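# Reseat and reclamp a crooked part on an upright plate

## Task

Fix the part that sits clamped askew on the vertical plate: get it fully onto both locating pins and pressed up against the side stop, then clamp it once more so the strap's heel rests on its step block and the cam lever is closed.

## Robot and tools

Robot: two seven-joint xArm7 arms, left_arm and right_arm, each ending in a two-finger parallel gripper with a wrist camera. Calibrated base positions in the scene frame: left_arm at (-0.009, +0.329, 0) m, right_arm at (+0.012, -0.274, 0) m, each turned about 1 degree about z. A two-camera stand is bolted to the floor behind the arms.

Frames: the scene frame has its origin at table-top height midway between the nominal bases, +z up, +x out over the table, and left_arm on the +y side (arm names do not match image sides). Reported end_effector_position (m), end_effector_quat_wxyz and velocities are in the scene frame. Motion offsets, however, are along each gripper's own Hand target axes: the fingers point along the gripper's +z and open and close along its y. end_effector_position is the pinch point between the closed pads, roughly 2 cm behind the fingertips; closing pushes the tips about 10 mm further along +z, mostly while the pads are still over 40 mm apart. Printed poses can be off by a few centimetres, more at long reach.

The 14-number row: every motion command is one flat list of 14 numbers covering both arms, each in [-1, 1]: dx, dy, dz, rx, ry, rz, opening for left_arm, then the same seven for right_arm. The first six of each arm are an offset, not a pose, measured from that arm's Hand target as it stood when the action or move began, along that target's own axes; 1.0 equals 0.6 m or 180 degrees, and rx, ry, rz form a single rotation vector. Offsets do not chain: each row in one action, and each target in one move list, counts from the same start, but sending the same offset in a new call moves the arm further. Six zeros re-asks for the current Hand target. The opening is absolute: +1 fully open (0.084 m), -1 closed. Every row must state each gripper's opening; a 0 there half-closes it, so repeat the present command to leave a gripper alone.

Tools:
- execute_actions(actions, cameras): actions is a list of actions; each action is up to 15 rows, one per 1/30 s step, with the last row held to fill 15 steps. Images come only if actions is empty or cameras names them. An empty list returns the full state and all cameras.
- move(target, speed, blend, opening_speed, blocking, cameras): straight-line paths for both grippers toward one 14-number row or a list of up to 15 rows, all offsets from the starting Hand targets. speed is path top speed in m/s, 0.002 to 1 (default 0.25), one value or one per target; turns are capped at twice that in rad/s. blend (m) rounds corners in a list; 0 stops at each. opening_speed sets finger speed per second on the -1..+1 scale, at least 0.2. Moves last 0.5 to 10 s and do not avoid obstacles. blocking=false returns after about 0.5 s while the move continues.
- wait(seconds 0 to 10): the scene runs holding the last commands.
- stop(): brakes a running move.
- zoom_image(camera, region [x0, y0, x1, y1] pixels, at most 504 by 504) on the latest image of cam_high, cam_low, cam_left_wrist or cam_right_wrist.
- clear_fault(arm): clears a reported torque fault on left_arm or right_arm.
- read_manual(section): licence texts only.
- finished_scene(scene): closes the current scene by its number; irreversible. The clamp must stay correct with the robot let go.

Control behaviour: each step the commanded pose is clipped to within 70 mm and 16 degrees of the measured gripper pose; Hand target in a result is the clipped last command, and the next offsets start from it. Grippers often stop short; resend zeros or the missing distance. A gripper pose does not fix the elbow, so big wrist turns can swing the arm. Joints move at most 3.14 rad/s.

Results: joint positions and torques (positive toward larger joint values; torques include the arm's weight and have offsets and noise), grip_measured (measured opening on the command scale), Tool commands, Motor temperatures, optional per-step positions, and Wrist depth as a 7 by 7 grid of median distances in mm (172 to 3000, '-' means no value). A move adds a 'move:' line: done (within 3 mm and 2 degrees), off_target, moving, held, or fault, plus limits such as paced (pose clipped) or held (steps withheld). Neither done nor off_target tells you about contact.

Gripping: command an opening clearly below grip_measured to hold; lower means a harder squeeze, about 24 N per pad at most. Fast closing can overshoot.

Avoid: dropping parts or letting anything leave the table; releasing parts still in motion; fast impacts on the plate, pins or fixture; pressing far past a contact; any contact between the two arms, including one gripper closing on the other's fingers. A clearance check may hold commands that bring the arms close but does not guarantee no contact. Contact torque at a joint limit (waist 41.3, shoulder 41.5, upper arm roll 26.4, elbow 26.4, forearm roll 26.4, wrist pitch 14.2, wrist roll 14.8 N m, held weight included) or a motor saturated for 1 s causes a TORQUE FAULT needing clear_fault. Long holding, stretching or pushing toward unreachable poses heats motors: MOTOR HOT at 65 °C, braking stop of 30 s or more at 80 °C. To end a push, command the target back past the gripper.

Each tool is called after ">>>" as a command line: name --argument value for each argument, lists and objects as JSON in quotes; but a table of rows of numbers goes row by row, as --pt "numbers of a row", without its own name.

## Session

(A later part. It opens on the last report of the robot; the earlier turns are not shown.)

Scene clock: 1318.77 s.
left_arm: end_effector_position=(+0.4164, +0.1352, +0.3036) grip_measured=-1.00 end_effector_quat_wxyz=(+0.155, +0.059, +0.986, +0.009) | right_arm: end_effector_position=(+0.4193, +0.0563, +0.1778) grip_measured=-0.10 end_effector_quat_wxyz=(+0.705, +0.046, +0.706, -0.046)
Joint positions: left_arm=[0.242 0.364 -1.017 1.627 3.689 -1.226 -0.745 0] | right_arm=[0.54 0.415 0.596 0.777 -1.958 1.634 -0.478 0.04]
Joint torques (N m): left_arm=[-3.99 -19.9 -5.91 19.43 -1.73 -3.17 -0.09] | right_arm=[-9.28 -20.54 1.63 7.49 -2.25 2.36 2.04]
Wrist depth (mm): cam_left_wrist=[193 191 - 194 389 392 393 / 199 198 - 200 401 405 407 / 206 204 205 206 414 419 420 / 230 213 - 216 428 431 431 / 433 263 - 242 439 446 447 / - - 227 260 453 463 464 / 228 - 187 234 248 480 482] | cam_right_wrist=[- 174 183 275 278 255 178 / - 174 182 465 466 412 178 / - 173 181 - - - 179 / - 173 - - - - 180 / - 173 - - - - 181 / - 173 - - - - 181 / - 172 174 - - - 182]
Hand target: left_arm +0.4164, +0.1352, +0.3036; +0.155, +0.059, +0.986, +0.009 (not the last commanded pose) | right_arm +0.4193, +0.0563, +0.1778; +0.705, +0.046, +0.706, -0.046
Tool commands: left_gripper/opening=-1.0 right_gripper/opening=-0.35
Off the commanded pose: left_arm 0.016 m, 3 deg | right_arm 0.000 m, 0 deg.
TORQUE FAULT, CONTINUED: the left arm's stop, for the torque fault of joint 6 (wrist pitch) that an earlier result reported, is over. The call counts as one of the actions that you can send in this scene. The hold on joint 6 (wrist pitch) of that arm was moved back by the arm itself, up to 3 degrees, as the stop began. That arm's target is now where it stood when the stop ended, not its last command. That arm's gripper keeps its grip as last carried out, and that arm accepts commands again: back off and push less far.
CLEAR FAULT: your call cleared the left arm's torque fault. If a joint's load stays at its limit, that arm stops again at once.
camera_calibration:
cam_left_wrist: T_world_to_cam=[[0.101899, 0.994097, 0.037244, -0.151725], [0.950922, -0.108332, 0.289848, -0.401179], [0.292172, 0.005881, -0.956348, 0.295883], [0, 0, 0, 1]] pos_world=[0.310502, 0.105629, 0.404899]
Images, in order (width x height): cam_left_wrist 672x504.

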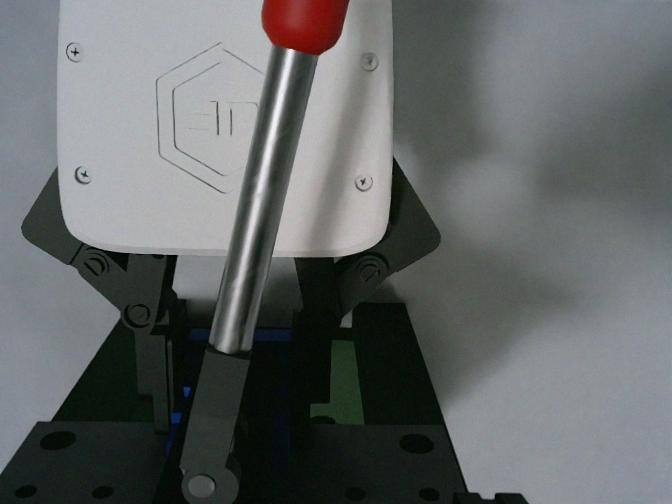

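>>> move --pt "0 0.0167 -0.05 0 0 0 -1 0 0 0 0 0 0 -0.35" --pt "0.0578 0.0178 -0.134 0.0411 -0.0212 -0.4985 -0.4 0 0 0 0 0 0 -0.35" --speed '[0.1,0.25]' --blend '[0.015,0]' --cameras '["cam_left_wrist"]'

>>> zoom_image --camera "cam_left_wrist" --region '[190, 50, 500, 420]'

>>> zoom_image --camera "cam_left_wrist" --region '[360, 180, 480, 330]'

Scene clock: 1356.37 s.
left_arm: end_effector_position=(+0.3602, +0.1500, +0.3699) grip_measured=-0.42 end_effector_quat_wxyz=(+0.142, -0.644, +0.734, -0.162) | right_arm: end_effector_position=(+0.4193, +0.0563, +0.1778) grip_measured=-0.10 end_effector_quat_wxyz=(+0.705, +0.046, +0.706, -0.046)
Joint positions: left_arm=[0.421 -0.09 -0.894 1.481 3.235 -1.133 -1.969 0.026] | right_arm=[0.54 0.415 0.596 0.777 -1.958 1.634 -0.478 0.04]
Joint torques (N m): left_arm=[5.84 -4.34 -0.93 25.67 2.89 -2.68 -0.9] | right_arm=[-8.58 -20.22 1.49 7.52 -2.58 2.46 1.83]
Wrist depth (mm): cam_left_wrist=[- 189 224 548 520 495 465 / - 189 203 293 511 480 457 / - 188 202 236 331 286 277 / - 188 203 236 264 239 273 / - 188 202 296 326 309 273 / - 188 205 297 509 478 457 / 192 187 227 553 517 483 462] | cam_right_wrist=[- 174 183 275 278 255 178 / - 174 182 464 466 415 178 / - 174 181 - - - 179 / - 173 - - - - 179 / - 173 - - - - 181 / - 173 - - - - 181 / - 172 174 - - - 182]
Hand target: left_arm +0.3602, +0.1500, +0.3699; +0.142, -0.644, +0.734, -0.162 | right_arm +0.4193, +0.0563, +0.1778; +0.705, +0.046, +0.706, -0.046
Off the commanded pose: left_arm 0.000 m, 0 deg | right_arm 0.000 m, 0 deg.
move: done
camera_calibration:
cam_left_wrist: T_world_to_cam=[[-0.902821, 0.107452, -0.416376, 0.499571], [0.12683, 0.991741, -0.0190707, -0.119258], [0.410888, -0.0700265, -0.908992, 0.326803], [0, 0, 0, 1]] pos_world=[0.331869, 0.0874782, 0.502796]
Images, in order (width x height): cam_left_wrist 672x504.

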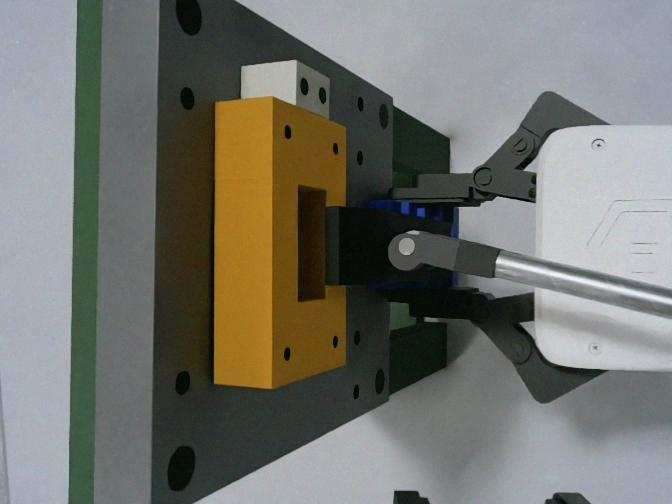

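Scaled by 1.362 from the camera's 672x504 image, which has a finer 960x720 frame.

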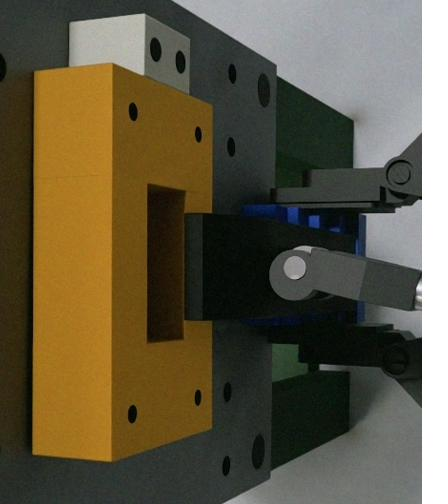

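Scaled by 3.360 from the camera's 672x504 image, which has a finer 960x720 frame.

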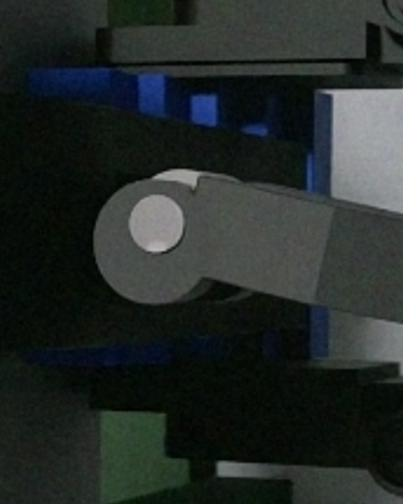

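>>> move --pt "0.0982 0.0555 0.058 -0.1153 -0.0959 -0.4365 -0.4 0 0 0 0 0 0 -0.35" --pt "0.0982 0.1062 0.1668 -0.1153 -0.0959 -0.4365 -0.4 0 0 0 0 0 0 -0.35" --speed '[0.25,0.1]' --cameras '["cam_left_wrist"]'

Scene clock: 1479.20 s.
left_arm: end_effector_position=(+0.3369, +0.0937, +0.2524) grip_measured=-0.42 end_effector_quat_wxyz=(+0.001, +0.988, -0.153, +0.000) | right_arm: end_effector_position=(+0.4193, +0.0563, +0.1778) grip_measured=-0.10 end_effector_quat_wxyz=(+0.705, +0.046, +0.706, -0.046)
Joint positions: left_arm=[0.02 0.424 -0.84 1.594 3.462 -1.314 -3.713 0.026] | right_arm=[0.54 0.415 0.596 0.777 -1.958 1.634 -0.478 0.04]
Joint torques (N m): left_arm=[5.82 -17.15 -2.09 14.29 2.33 0.27 -0.86] | right_arm=[-8.39 -19.91 1.6 7.57 -2.51 2.48 1.71]
Wrist depth (mm): cam_left_wrist=[- - - - - - - / - - - - - - 384 / 383 382 - - - 199 385 / 382 383 - 384 383 - 385 / 383 383 - 383 382 193 201 / 382 383 200 179 178 178 179 / 381 382 - 181 - 178 179] | cam_right_wrist=[- 174 183 275 278 255 178 / - 174 182 463 467 413 178 / - 173 181 - - - 179 / - 173 - - - - 180 / - 173 - - - - 180 / - 173 - - - - 181 / - 172 175 - - - 181]
Hand target: left_arm +0.3369, +0.0937, +0.2523; +0.001, +0.988, -0.153, +0.000 | right_arm +0.4193, +0.0563, +0.1778; +0.705, +0.046, +0.706, -0.046
Off the commanded pose: left_arm 0.000 m, 0 deg | right_arm 0.000 m, 0 deg.
move: done
camera_calibration:
cam_left_wrist: T_world_to_cam=[[-0.291642, -0.956507, 0.00628922, 0.222698], [-0.956437, 0.291517, -0.0157148, 0.367082], [0.0131979, -0.0105983, -0.999857, 0.376929], [0, 0, 0, 1]] pos_world=[0.411064, 0.109997, 0.381243]
Images, in order (width x height): cam_left_wrist 672x504.

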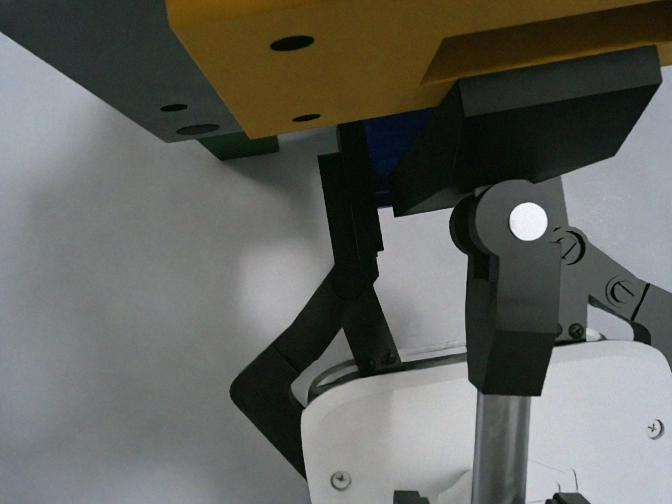

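>>> move --pt "0 0 0 0 0 0 -0.57 0 0 0 0 0 0 -0.35" --pt "0.0069 -0.0390 0 0 0 0.1111 -0.57 0 0 0 0 0 0 -0.35" --pt "0.0267 -0.0734 0 0 0 0.2222 -0.57 0 0 0 0 0 0 -0.35" --speed 0.08 --blend '[0,0.01,0]' --cameras '["cam_left_wrist"]'

Scene clock: 1497.10 s.
left_arm: end_effector_position=(+0.3655, +0.1308, +0.2522) grip_measured=-0.59 end_effector_quat_wxyz=(+0.001, +0.876, -0.482, +0.000) | right_arm: end_effector_position=(+0.4193, +0.0563, +0.1778) grip_measured=-0.10 end_effector_quat_wxyz=(+0.705, +0.046, +0.706, -0.046)
Joint positions: left_arm=[0.202 0.494 -0.988 1.614 3.559 -1.345 -2.982 0.018] | right_arm=[0.54 0.415 0.596 0.777 -1.958 1.634 -0.478 0.04]
Joint torques (N m): left_arm=[5.76 -16.8 -6.95 23.71 2.59 -3.62 0.93] | right_arm=[-7.91 -19.69 1.75 7.86 -2.28 2.47 1.5]
Wrist depth (mm): cam_left_wrist=[- - - - - 384 385 / - - - - - 385 385 / - - - - - 193 199 / - - - - - - 179 / - - - - 384 - 178 / - 382 382 - - 178 178 / 383 381 382 - - 178 178] | cam_right_wrist=[- 174 183 275 278 254 177 / - 174 182 465 468 415 178 / - 173 181 - - - 179 / - 173 - - - - 180 / - 173 - - - - 180 / - 173 - - - - 181 / - 172 174 - - - 182]
Hand target: left_arm +0.3655, +0.1308, +0.2522; +0.001, +0.876, -0.482, +0.000 | right_arm +0.4193, +0.0563, +0.1778; +0.705, +0.046, +0.706, -0.046
Off the commanded pose: left_arm 0.000 m, 0 deg | right_arm 0.000 m, 0 deg.
move: done
camera_calibration:
cam_left_wrist: T_world_to_cam=[[-0.838137, -0.545428, 0.00590692, 0.412662], [-0.545444, 0.837981, -0.0166912, 0.16207], [0.00415394, -0.0172114, -0.999843, 0.380937], [0, 0, 0, 1]] pos_world=[0.432685, 0.0958226, 0.381144]
Images, in order (width x height): cam_left_wrist 672x504.

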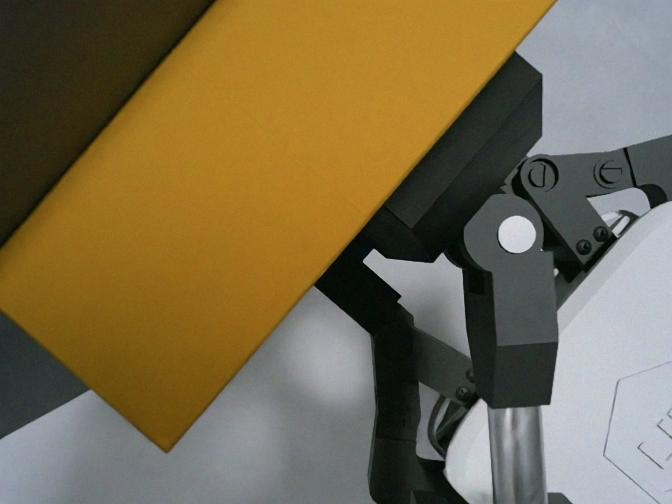

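>>> move --pt "0.0017 -0.0198 0 0 0 0.0556 -0.57 0 0 0 0 0 0 -0.35" --pt "0.0017 -0.0198 0 0.1385 0.0121 0.0547 -0.57 0 0 0 0 0 0 -0.35" --speed 0.08 --cameras '["cam_left_wrist"]'

Scene clock: 1531.20 s.
left_arm: end_effector_position=(+0.3761, +0.1363, +0.2522) grip_measured=-0.59 end_effector_quat_wxyz=(-0.179, +0.811, -0.543, +0.121) | right_arm: end_effector_position=(+0.4193, +0.0563, +0.1778) grip_measured=-0.10 end_effector_quat_wxyz=(+0.705, +0.046, +0.706, -0.046)
Joint positions: left_arm=[0.129 0.238 -0.977 1.298 3.83 -1.109 -3.103 0.018] | right_arm=[0.54 0.415 0.596 0.777 -1.958 1.634 -0.478 0.04]
Joint torques (N m): left_arm=[-6.14 -22.77 -0.73 15.5 3.74 0.35 -0.79] | right_arm=[-7.89 -19.38 1.83 7.93 -2.49 2.48 1.3]
Wrist depth (mm): cam_left_wrist=[- - - - - 276 360 / - - - - 183 197 355 / - - - - - 206 180 / - - - - - 377 - / - - - - - 209 - / - - 188 423 - 192 - / 515 483 464 422 - 197 -] | cam_right_wrist=[- 174 183 275 277 255 177 / - 174 181 465 467 - 178 / - 173 181 - - - 179 / - 173 - - - - 180 / - 173 - - - - 181 / - 172 - - - - 181 / - 172 174 - - - 182]
Hand target: left_arm +0.3761, +0.1363, +0.2522; -0.179, +0.811, -0.543, +0.121 | right_arm +0.4193, +0.0563, +0.1778; +0.705, +0.046, +0.706, -0.046
Off the commanded pose: left_arm 0.000 m, 0 deg | right_arm 0.000 m, 0 deg.
move: done
camera_calibration:
cam_left_wrist: T_world_to_cam=[[-0.835714, -0.357199, -0.417121, 0.504674], [-0.384364, 0.922959, -0.0202852, 0.0919804], [0.392232, 0.143374, -0.908624, 0.190094], [0, 0, 0, 1]] pos_world=[0.382556, 0.0681205, 0.3851]
Images, in order (width x height): cam_left_wrist 672x504.

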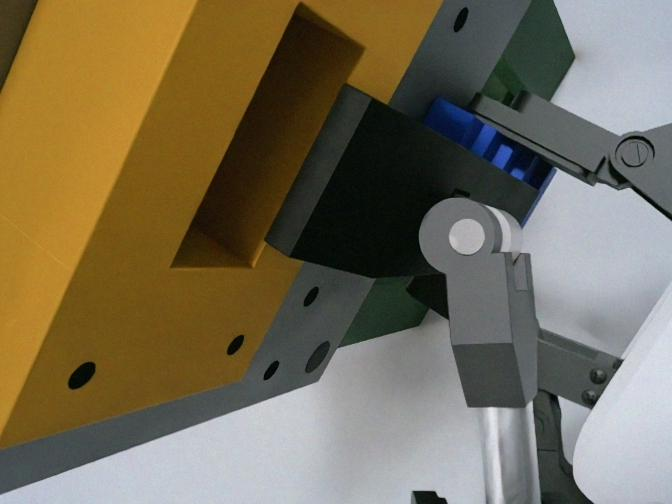

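>>> move --pt "0.0039 -0.0267 0.0125 0 0.0352 0.0755 -0.57 0 0 0 0 0 0 -0.35" --pt "0.0153 -0.0517 0.0241 0 0.0704 0.1511 -0.57 0 0 0 0 0 0 -0.35" --speed 0.06 --blend '[0.01,0]' --cameras '["cam_left_wrist"]'

Scene clock: 1547.93 s.
left_arm: end_effector_position=(+0.4112, +0.1409, +0.2522) grip_measured=-0.59 end_effector_quat_wxyz=(+0.142, -0.643, +0.735, -0.163) | right_arm: end_effector_position=(+0.4193, +0.0563, +0.1778) grip_measured=-0.10 end_effector_quat_wxyz=(+0.705, +0.046, +0.706, -0.046)
Joint positions: left_arm=[0.449 0.182 -1.101 1.295 3.627 -0.872 -2.324 0.018] | right_arm=[0.54 0.415 0.596 0.777 -1.958 1.634 -0.478 0.04]
Joint torques (N m): left_arm=[6.54 -13.48 -4.03 45.96 4.5 8.97 1.16] | right_arm=[-7.16 -19.51 1.96 7.84 -2.54 2.63 1.12]
Wrist depth (mm): cam_left_wrist=[- - - - 391 384 183 / - - - - 217 196 184 / - - - - 199 192 - / - - - - - 382 - / - - - - - 195 180 / - - - - 276 - 183 / - - - 172 400 - 182] | cam_right_wrist=[- 174 182 275 277 255 178 / - 173 182 464 465 - 178 / - 173 181 - - - 179 / - 173 - - - - 180 / - 173 - - - - 180 / - 172 - - - - 181 / - 172 174 - - - 182]
Hand target: left_arm +0.4112, +0.1409, +0.2522; +0.142, -0.643, +0.735, -0.163 | right_arm +0.4193, +0.0563, +0.1778; +0.705, +0.046, +0.706, -0.046
Off the commanded pose: left_arm 0.000 m, 0 deg | right_arm 0.000 m, 0 deg.
move: done
camera_calibration:
cam_left_wrist: T_world_to_cam=[[-0.901987, 0.108405, -0.417933, 0.497504], [0.128641, 0.99148, -0.020461, -0.119233], [0.412154, -0.0722189, -0.908247, 0.197766], [0, 0, 0, 1]] pos_world=[0.38257, 0.0785678, 0.385104]
Images, in order (width x height): cam_left_wrist 672x504.

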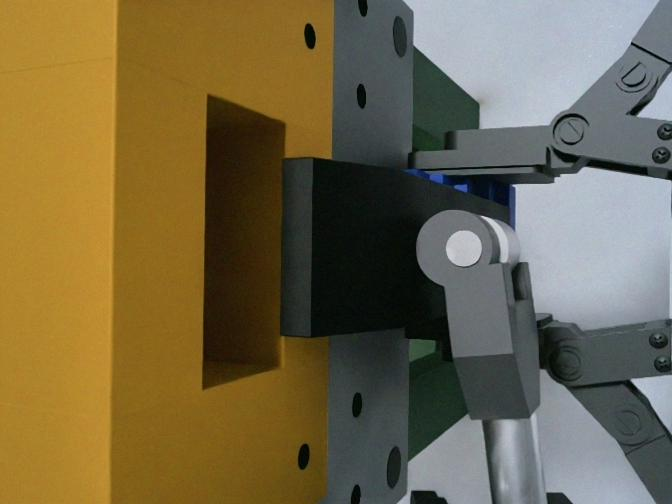

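>>> move --pt "0 0.003 0 0 0 0 -0.15 0 0 0 0 0 0 -0.35" --pt "-0.0717 0.003 0 0 0 0 -0.15 0 0 0 0 0 0 -0.35" --speed 0.08 --opening_speed 1 --cameras '["cam_left_wrist"]'

Scene clock: 1580.90 s.
left_arm: end_effector_position=(+0.4153, +0.1837, +0.2514) grip_measured=-0.16 end_effector_quat_wxyz=(+0.142, -0.643, +0.735, -0.163) | right_arm: end_effector_position=(+0.4193, +0.0563, +0.1778) grip_measured=-0.10 end_effector_quat_wxyz=(+0.705, +0.046, +0.706, -0.046)
Joint positions: left_arm=[0.645 0.095 -1.114 1.25 3.452 -0.814 -2.077 0.037] | right_arm=[0.54 0.415 0.596 0.777 -1.958 1.634 -0.478 0.04]
Joint torques (N m): left_arm=[6.02 -17.27 -2.7 17.29 -1.05 1.47 0.74] | right_arm=[-7.04 -19 1.79 8.3 -2.08 2.49 1.07]
Motor temperatures (°C): left_arm=[37 41 35 56 33 37 39] | right_arm=[41 38 35 43 38 33 41]
Wrist depth (mm): cam_left_wrist=[- - - - - 202 - / - - - - - - - / - - - - - 188 181 / - - - 185 384 - 186 / - - - 186 300 - 182 / - - - 416 401 375 357 / 517 485 455 415 401 375 357] | cam_right_wrist=[- 174 182 275 277 255 178 / - 174 182 466 467 - 178 / - 173 181 - - - 179 / - 173 - - - - 179 / - 173 - - - - 181 / - 173 - - - - 181 / - 172 174 - - - 182]
Hand target: left_arm +0.4153, +0.1837, +0.2514; +0.142, -0.643, +0.735, -0.163 | right_arm +0.4193, +0.0563, +0.1778; +0.705, +0.046, +0.706, -0.046
Off the commanded pose: left_arm 0.000 m, 0 deg | right_arm 0.000 m, 0 deg.
move: done
camera_calibration:
cam_left_wrist: T_world_to_cam=[[-0.902008, 0.108542, -0.417852, 0.496177], [0.128764, 0.991465, -0.0204171, -0.162374], [0.41207, -0.0722209, -0.908286, 0.198495], [0, 0, 0, 1]] pos_world=[0.38667, 0.121467, 0.384304]
Images, in order (width x height): cam_left_wrist 672x504.

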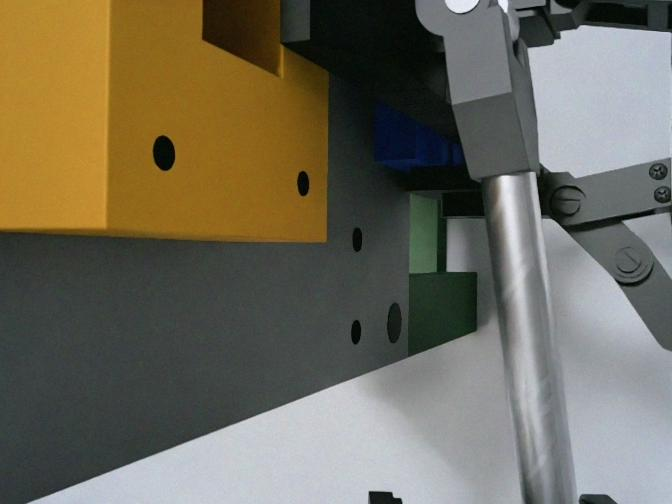

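>>> move --target '[0,-0.0181,0.0085,0,0,0,-0.15,0,0,0,0,0,0,-0.35]' --speed 0.04 --cameras '["cam_left_wrist"]'

Scene clock: 1594.87 s.
left_arm: end_effector_position=(+0.4272, +0.1821, +0.2513) grip_measured=-0.16 end_effector_quat_wxyz=(+0.142, -0.643, +0.735, -0.163) | right_arm: end_effector_position=(+0.4193, +0.0563, +0.1778) grip_measured=-0.10 end_effector_quat_wxyz=(+0.705, +0.046, +0.706, -0.046)
Joint positions: left_arm=[0.591 0.161 -1.097 1.289 3.538 -0.835 -2.142 0.037] | right_arm=[0.54 0.415 0.596 0.777 -1.958 1.634 -0.478 0.04]
Joint torques (N m): left_arm=[-7.07 -12.09 -1.77 43.89 5.76 4.32 -0.77] | right_arm=[-6.89 -19.24 1.8 8 -2.08 2.54 1.08]
Motor temperatures (°C): left_arm=[37 41 35 51 33 36 39] | right_arm=[41 38 35 43 38 33 41]
Wrist depth (mm): cam_left_wrist=[- - - - - - 196 / - - - - - 371 - / - - - - 193 - 181 / - - - - 323 - 180 / - - - - 298 - - / - - - 414 394 369 357 / - 482 452 414 399 368 357] | cam_right_wrist=[- 174 182 275 277 255 178 / - 174 181 467 466 - 178 / - 173 181 - - - 179 / - 173 - - - - 179 / - 173 - - - - 181 / - 172 - - - - 181 / - 172 174 - - - 182]
Hand target: left_arm +0.4272, +0.1821, +0.2513; +0.142, -0.643, +0.735, -0.163 | right_arm +0.4193, +0.0563, +0.1778; +0.705, +0.046, +0.706, -0.046
Off the commanded pose: left_arm 0.000 m, 0 deg | right_arm 0.000 m, 0 deg.
move: done
camera_calibration:
cam_left_wrist: T_world_to_cam=[[-0.902014, 0.108458, -0.417861, 0.507059], [0.12873, 0.991467, -0.0205424, -0.16226], [0.412068, -0.0723208, -0.908279, 0.193395], [0, 0, 0, 1]] pos_world=[0.39857, 0.119867, 0.384204]
Images, in order (width x height): cam_left_wrist 672x504.

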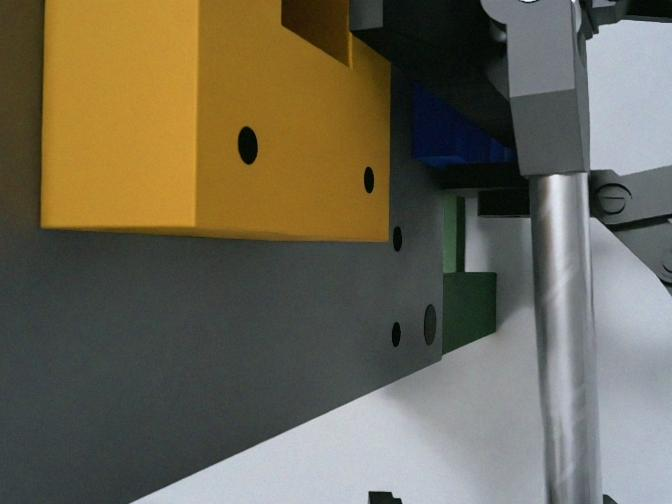

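>>> move --target '[0,-0.0091,0.0042,0,0,0,-0.15,0,0,0,0,0,0,-0.35]' --speed 0.03 --cameras '["cam_left_wrist"]'

Scene clock: 1610.53 s.
left_arm: end_effector_position=(+0.4331, +0.1813, +0.2514) grip_measured=-0.16 end_effector_quat_wxyz=(+0.142, -0.643, +0.735, -0.163) | right_arm: end_effector_position=(+0.4193, +0.0563, +0.1778) grip_measured=-0.10 end_effector_quat_wxyz=(+0.705, +0.046, +0.706, -0.046)
Joint positions: left_arm=[0.563 0.19 -1.085 1.31 3.573 -0.846 -2.166 0.037] | right_arm=[0.54 0.415 0.596 0.777 -1.958 1.634 -0.478 0.04]
Joint torques (N m): left_arm=[-8.03 -11.93 -2.73 41.7 5.08 4.24 -0.96] | right_arm=[-6.69 -18.99 1.63 8.25 -2.34 2.51 0.77]
Motor temperatures (°C): left_arm=[37 41 35 57 33 35 39] | right_arm=[41 38 35 43 38 33 41]
Wrist depth (mm): cam_left_wrist=[- - - - - - 196 / - - - - - - - / - - - - - - 179 / - - - - 330 - - / - - - - 278 - - / - - - - 394 - 357 / - - 447 414 399 - 358] | cam_right_wrist=[- 174 182 275 278 255 178 / - 174 182 463 467 - 178 / - 173 181 - - - 179 / - 173 - - - - 180 / - 173 - - - - 180 / - 173 - - - - 181 / - 172 174 - - - 182]
Hand target: left_arm +0.4332, +0.1813, +0.2514; +0.142, -0.643, +0.735, -0.163 | right_arm +0.4193, +0.0563, +0.1778; +0.705, +0.046, +0.706, -0.046
Off the commanded pose: left_arm 0.000 m, 0 deg | right_arm 0.000 m, 0 deg.
move: done
camera_calibration:
cam_left_wrist: T_world_to_cam=[[-0.901977, 0.108452, -0.417943, 0.512527], [0.128726, 0.991468, -0.0205307, -0.162227], [0.41215, -0.0723183, -0.908241, 0.190949], [0, 0, 0, 1]] pos_world=[0.40447, 0.119067, 0.384304]
Images, in order (width x height): cam_left_wrist 672x504.

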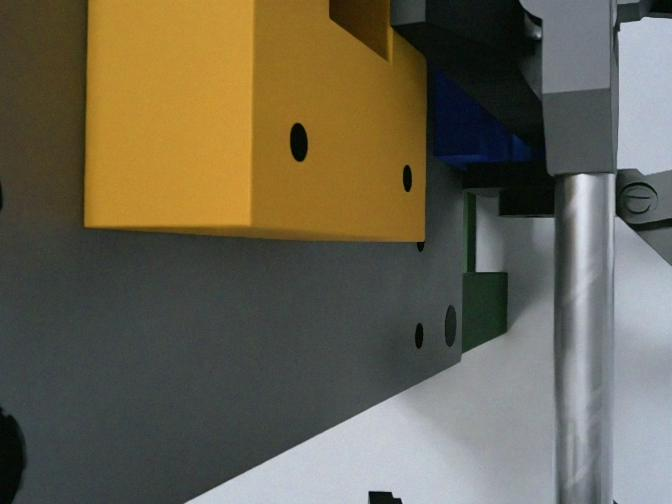

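>>> move --target '[0,-0.0038,0.0018,0,0,0,-0.15,0,0,0,0,0,0,-0.35]' --speed 0.03 --cameras '["cam_left_wrist"]'

Scene clock: 1623.37 s.
left_arm: end_effector_position=(+0.4355, +0.1810, +0.2513) grip_measured=-0.16 end_effector_quat_wxyz=(+0.142, -0.643, +0.735, -0.163) | right_arm: end_effector_position=(+0.4193, +0.0563, +0.1778) grip_measured=-0.10 end_effector_quat_wxyz=(+0.705, +0.046, +0.706, -0.046)
Joint positions: left_arm=[0.552 0.202 -1.08 1.319 3.587 -0.851 -2.175 0.037] | right_arm=[0.54 0.415 0.596 0.777 -1.958 1.634 -0.478 0.04]
Joint torques (N m): left_arm=[-6.44 -10.25 -0.91 47.83 8.28 10.17 -0.92] | right_arm=[-6.69 -19.14 1.84 8.19 -2.07 2.48 0.94]
Motor temperatures (°C): left_arm=[37 41 35 58 33 36 38] | right_arm=[41 38 35 43 38 33 41]
Wrist depth (mm): cam_left_wrist=[- - - - - - 196 / - - - - - - - / - - - - - 189 179 / - - - - 327 382 - / - - - - 307 353 - / - - - - 394 381 357 / - - 444 412 399 380 357] | cam_right_wrist=[- 174 183 275 278 255 178 / - 173 182 465 468 - 178 / - 174 181 - - - 179 / - 173 - - - - 180 / - 173 - - - - 180 / - 173 - - - - 181 / - 172 174 - - - 182]
Hand target: left_arm +0.4357, +0.1810, +0.2513; +0.142, -0.643, +0.735, -0.163 | right_arm +0.4193, +0.0563, +0.1778; +0.705, +0.046, +0.706, -0.046
Off the commanded pose: left_arm 0.000 m, 0 deg | right_arm 0.000 m, 0 deg.
move: done
camera_calibration:
cam_left_wrist: T_world_to_cam=[[-0.902154, 0.108605, -0.417521, 0.514573], [0.128772, 0.991466, -0.0203433, -0.162331], [0.411748, -0.0721177, -0.90844, 0.190062], [0, 0, 0, 1]] pos_world=[0.40687, 0.118767, 0.384202]
Images, in order (width x height): cam_left_wrist 672x504.

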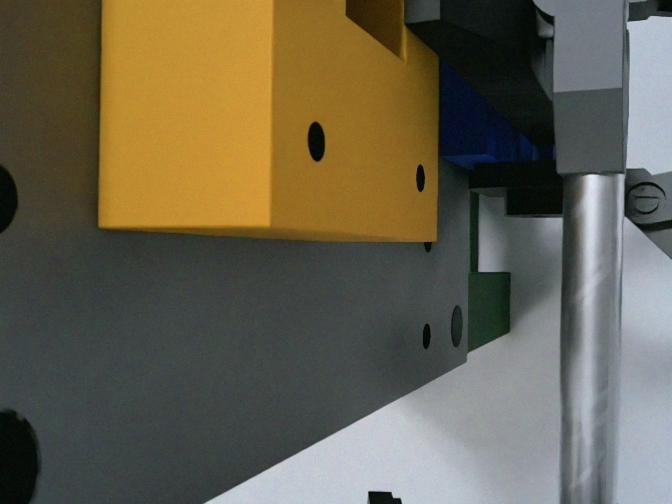

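>>> move --pt "0 0.012 -0.004 0 0 0 -0.15 0 0 0 0 0 0 -0.35" --pt "0 0.012 -0.1 0 0 0 -0.15 0 0 0 0 0 0 -0.35" --pt "0.09 0.0554 -0.19 0 0 0 -0.15 0 0 0 0 0 0 -0.35" --speed '[0.05,0.1,0.2]' --blend '[0.003,0.02,0]' --cameras '["cam_left_wrist"]'

>>> zoom_image --camera "cam_left_wrist" --region '[190, 50, 500, 420]'

Scene clock: 1635.10 s.
left_arm: end_effector_position=(+0.3509, +0.1380, +0.3407) grip_measured=-0.16 end_effector_quat_wxyz=(+0.142, -0.643, +0.735, -0.163) | right_arm: end_effector_position=(+0.4193, +0.0563, +0.1778) grip_measured=-0.10 end_effector_quat_wxyz=(+0.705, +0.046, +0.706, -0.046)
Joint positions: left_arm=[0.649 -0.185 -1.077 1.374 3.117 -1.049 -1.906 0.037] | right_arm=[0.54 0.415 0.596 0.777 -1.958 1.634 -0.478 0.04]
Joint torques (N m): left_arm=[-6.27 -9.85 4.05 16.3 -2.24 0.59 0.84] | right_arm=[-6.04 -18.94 1.78 8.35 -2.1 2.73 0.75]
Motor temperatures (°C): left_arm=[37 41 35 60 33 37 38] | right_arm=[41 38 34 43 38 33 41]
Wrist depth (mm): cam_left_wrist=[- 192 556 527 491 467 438 / - 184 204 508 491 452 438 / - 180 204 289 301 262 250 / - 180 210 242 316 261 249 / - 180 209 224 305 261 250 / - 180 205 271 421 265 253 / - 185 239 503 488 464 436] | cam_right_wrist=[- 174 182 275 278 255 178 / - 174 181 465 467 - 178 / - 173 181 - - - 179 / - 173 - - - - 179 / - 173 - - - - 181 / - 172 - - - - 181 / - 172 174 - - - 182]
Hand target: left_arm +0.3510, +0.1380, +0.3407; +0.142, -0.643, +0.735, -0.163 | right_arm +0.4193, +0.0563, +0.1778; +0.705, +0.046, +0.706, -0.046
Off the commanded pose: left_arm 0.000 m, 0 deg | right_arm 0.000 m, 0 deg.
move: done
camera_calibration:
cam_left_wrist: T_world_to_cam=[[-0.90217, 0.108474, -0.41752, 0.480272], [0.128653, 0.99148, -0.0203987, -0.106823], [0.41175, -0.0721182, -0.908439, 0.303001], [0, 0, 0, 1]] pos_world=[0.32227, 0.0756678, 0.473602]
Images, in order (width x height): cam_left_wrist 672x504.

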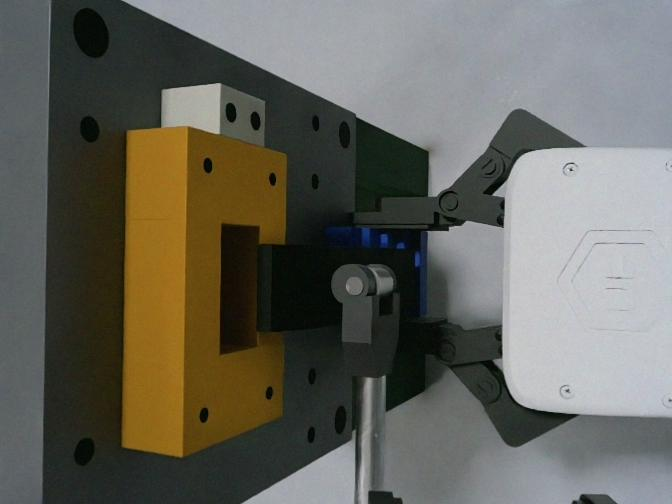

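Scaled by 1.362 from the camera's 672x504 image, which has a finer 960x720 frame.

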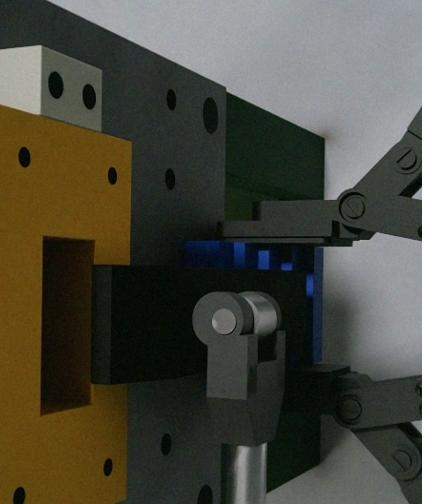

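>>> move --pt "0 0 0 0 0 0 -0.15 0 0 0 0 0 0 0.6" --pt "-0.1875 0.0633 -0.1215 0 0 0 -0.15 0 0 -0.22 0 0 0 0.6" --speed 0.2 --opening_speed 1 --cameras '["cam_right_wrist"]'

Scene clock: 1674.10 s.
left_arm: end_effector_position=(+0.3012, +0.2582, +0.3906) grip_measured=-0.16 end_effector_quat_wxyz=(+0.142, -0.643, +0.735, -0.163) | right_arm: end_effector_position=(+0.2885, +0.0735, +0.1778) grip_measured=+0.60 end_effector_quat_wxyz=(+0.705, +0.046, +0.706, -0.046)
Joint positions: left_arm=[0.519 -0.447 -0.447 1.228 2.857 -1.21 -1.345 0.037] | right_arm=[0.743 0.428 0.768 0.731 -1.647 1.857 -0.418 0.069]
Joint torques (N m): left_arm=[-6.11 -10.89 4.81 15.01 -2.85 -2.66 0.6] | right_arm=[7.87 -9.09 4.82 10.39 0.92 4.55 2.18]
Motor temperatures (°C): left_arm=[37 41 36 47 33 35 38] | right_arm=[41 38 34 43 38 33 40]
Wrist depth (mm): cam_left_wrist=[244 264 294 493 544 516 493 / 244 278 326 561 542 509 316 / 256 294 346 534 541 517 486 / 730 667 594 563 541 516 483 / 726 664 603 571 541 514 482 / 726 666 614 581 542 512 485 / 725 649 612 569 540 512 480] | cam_right_wrist=[327 329 307 325 325 307 338 / 457 457 307 378 391 306 475 / 761 - 307 778 792 306 - / 1914 - 306 - - 307 - / - - 305 - - 306 - / - - 305 285 261 305 - / - - 284 284 265 285 -]
Hand target: left_arm +0.3012, +0.2582, +0.3906; +0.142, -0.643, +0.735, -0.163 | right_arm +0.2885, +0.0735, +0.1778; +0.705, +0.046, +0.706, -0.046
Off the commanded pose: left_arm 0.000 m, 0 deg | right_arm 0.000 m, 0 deg.
move: done
camera_calibration:
cam_right_wrist: T_world_to_cam=[[0.115316, 0.9933, 0.00761312, -0.0854421], [0.00899895, -0.0087086, 0.999922, -0.11339], [0.993288, -0.115239, -0.00994289, -0.150098], [0, 0, 0, 1]] pos_world=[0.159964, 0.066585, 0.112539]
Images, in order (width x height): cam_right_wrist 672x504.

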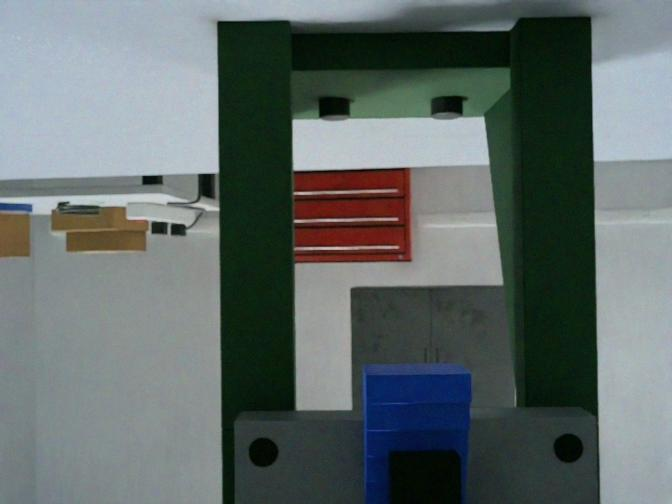

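>>> move --target '[0,0,0,0,0,0,-0.15,-0.2,0,-0.06,0,0,0,0.6]' --speed 0.2 --cameras '["cam_right_wrist"]'

>>> zoom_image --camera "cam_right_wrist" --region '[180, 100, 560, 500]'

Scene clock: 1699.73 s.
left_arm: end_effector_position=(+0.3012, +0.2582, +0.3906) grip_measured=-0.16 end_effector_quat_wxyz=(+0.142, -0.643, +0.735, -0.163) | right_arm: end_effector_position=(+0.2528, +0.0782, +0.2978) grip_measured=+0.60 end_effector_quat_wxyz=(+0.705, +0.046, +0.706, -0.046)
Joint positions: left_arm=[0.519 -0.448 -0.446 1.228 2.857 -1.21 -1.345 0.037] | right_arm=[0.695 -0.012 0.895 0.717 -1.435 1.677 -0.718 0.069]
Joint torques (N m): left_arm=[-6.18 -10.98 4.8 15.38 -2.9 -2.47 0.75] | right_arm=[-8.21 -13.56 -1.58 8.28 0.17 0.21 -2.3]
Wrist depth (mm): cam_left_wrist=[244 264 293 492 544 - 196 / 244 278 326 562 545 509 485 / 256 294 346 535 544 515 484 / 728 668 596 561 543 514 483 / 728 669 602 573 539 514 483 / 724 667 613 582 540 514 483 / 724 653 610 569 540 512 482] | cam_right_wrist=[686 685 344 696 702 347 707 / - - 343 - 298 351 - / 1838 1781 344 323 303 343 - / - - 342 321 323 323 - / - - 341 321 277 322 - / - - 341 301 301 321 - / - - 341 300 301 321 -]
Hand target: left_arm +0.3012, +0.2582, +0.3906; +0.142, -0.643, +0.735, -0.163 | right_arm +0.2528, +0.0782, +0.2979; +0.705, +0.046, +0.706, -0.046
Off the commanded pose: left_arm 0.000 m, 0 deg | right_arm 0.000 m, 0 deg.
move: done
camera_calibration:
cam_right_wrist: T_world_to_cam=[[0.115317, 0.993299, 0.00771145, -0.0870294], [0.00888742, -0.00879465, 0.999922, -0.232999], [0.993289, -0.115239, -0.00984204, -0.112915], [0, 0, 0, 1]] pos_world=[0.124264, 0.0713848, 0.23254]
Images, in order (width x height): cam_right_wrist 672x504.

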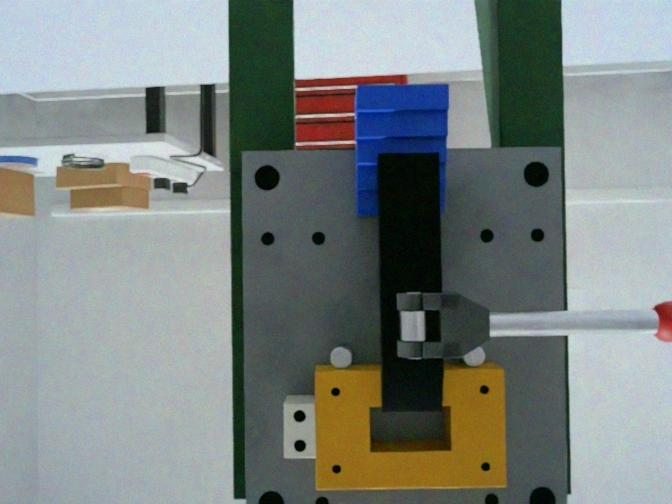

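Scaled by 1.260 from the camera's 672x504 image, which has a finer 960x720 frame.

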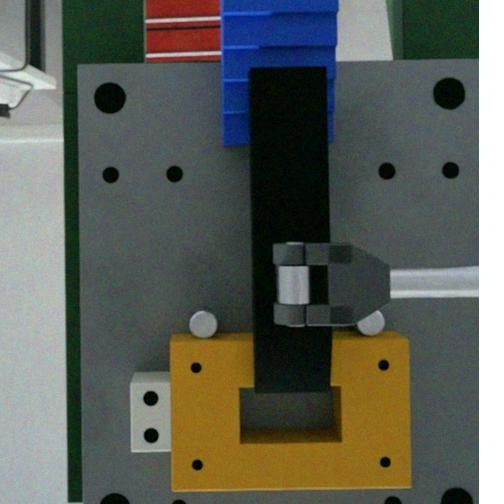

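>>> finished_scene --scene 1

The scene is finished: the task was done.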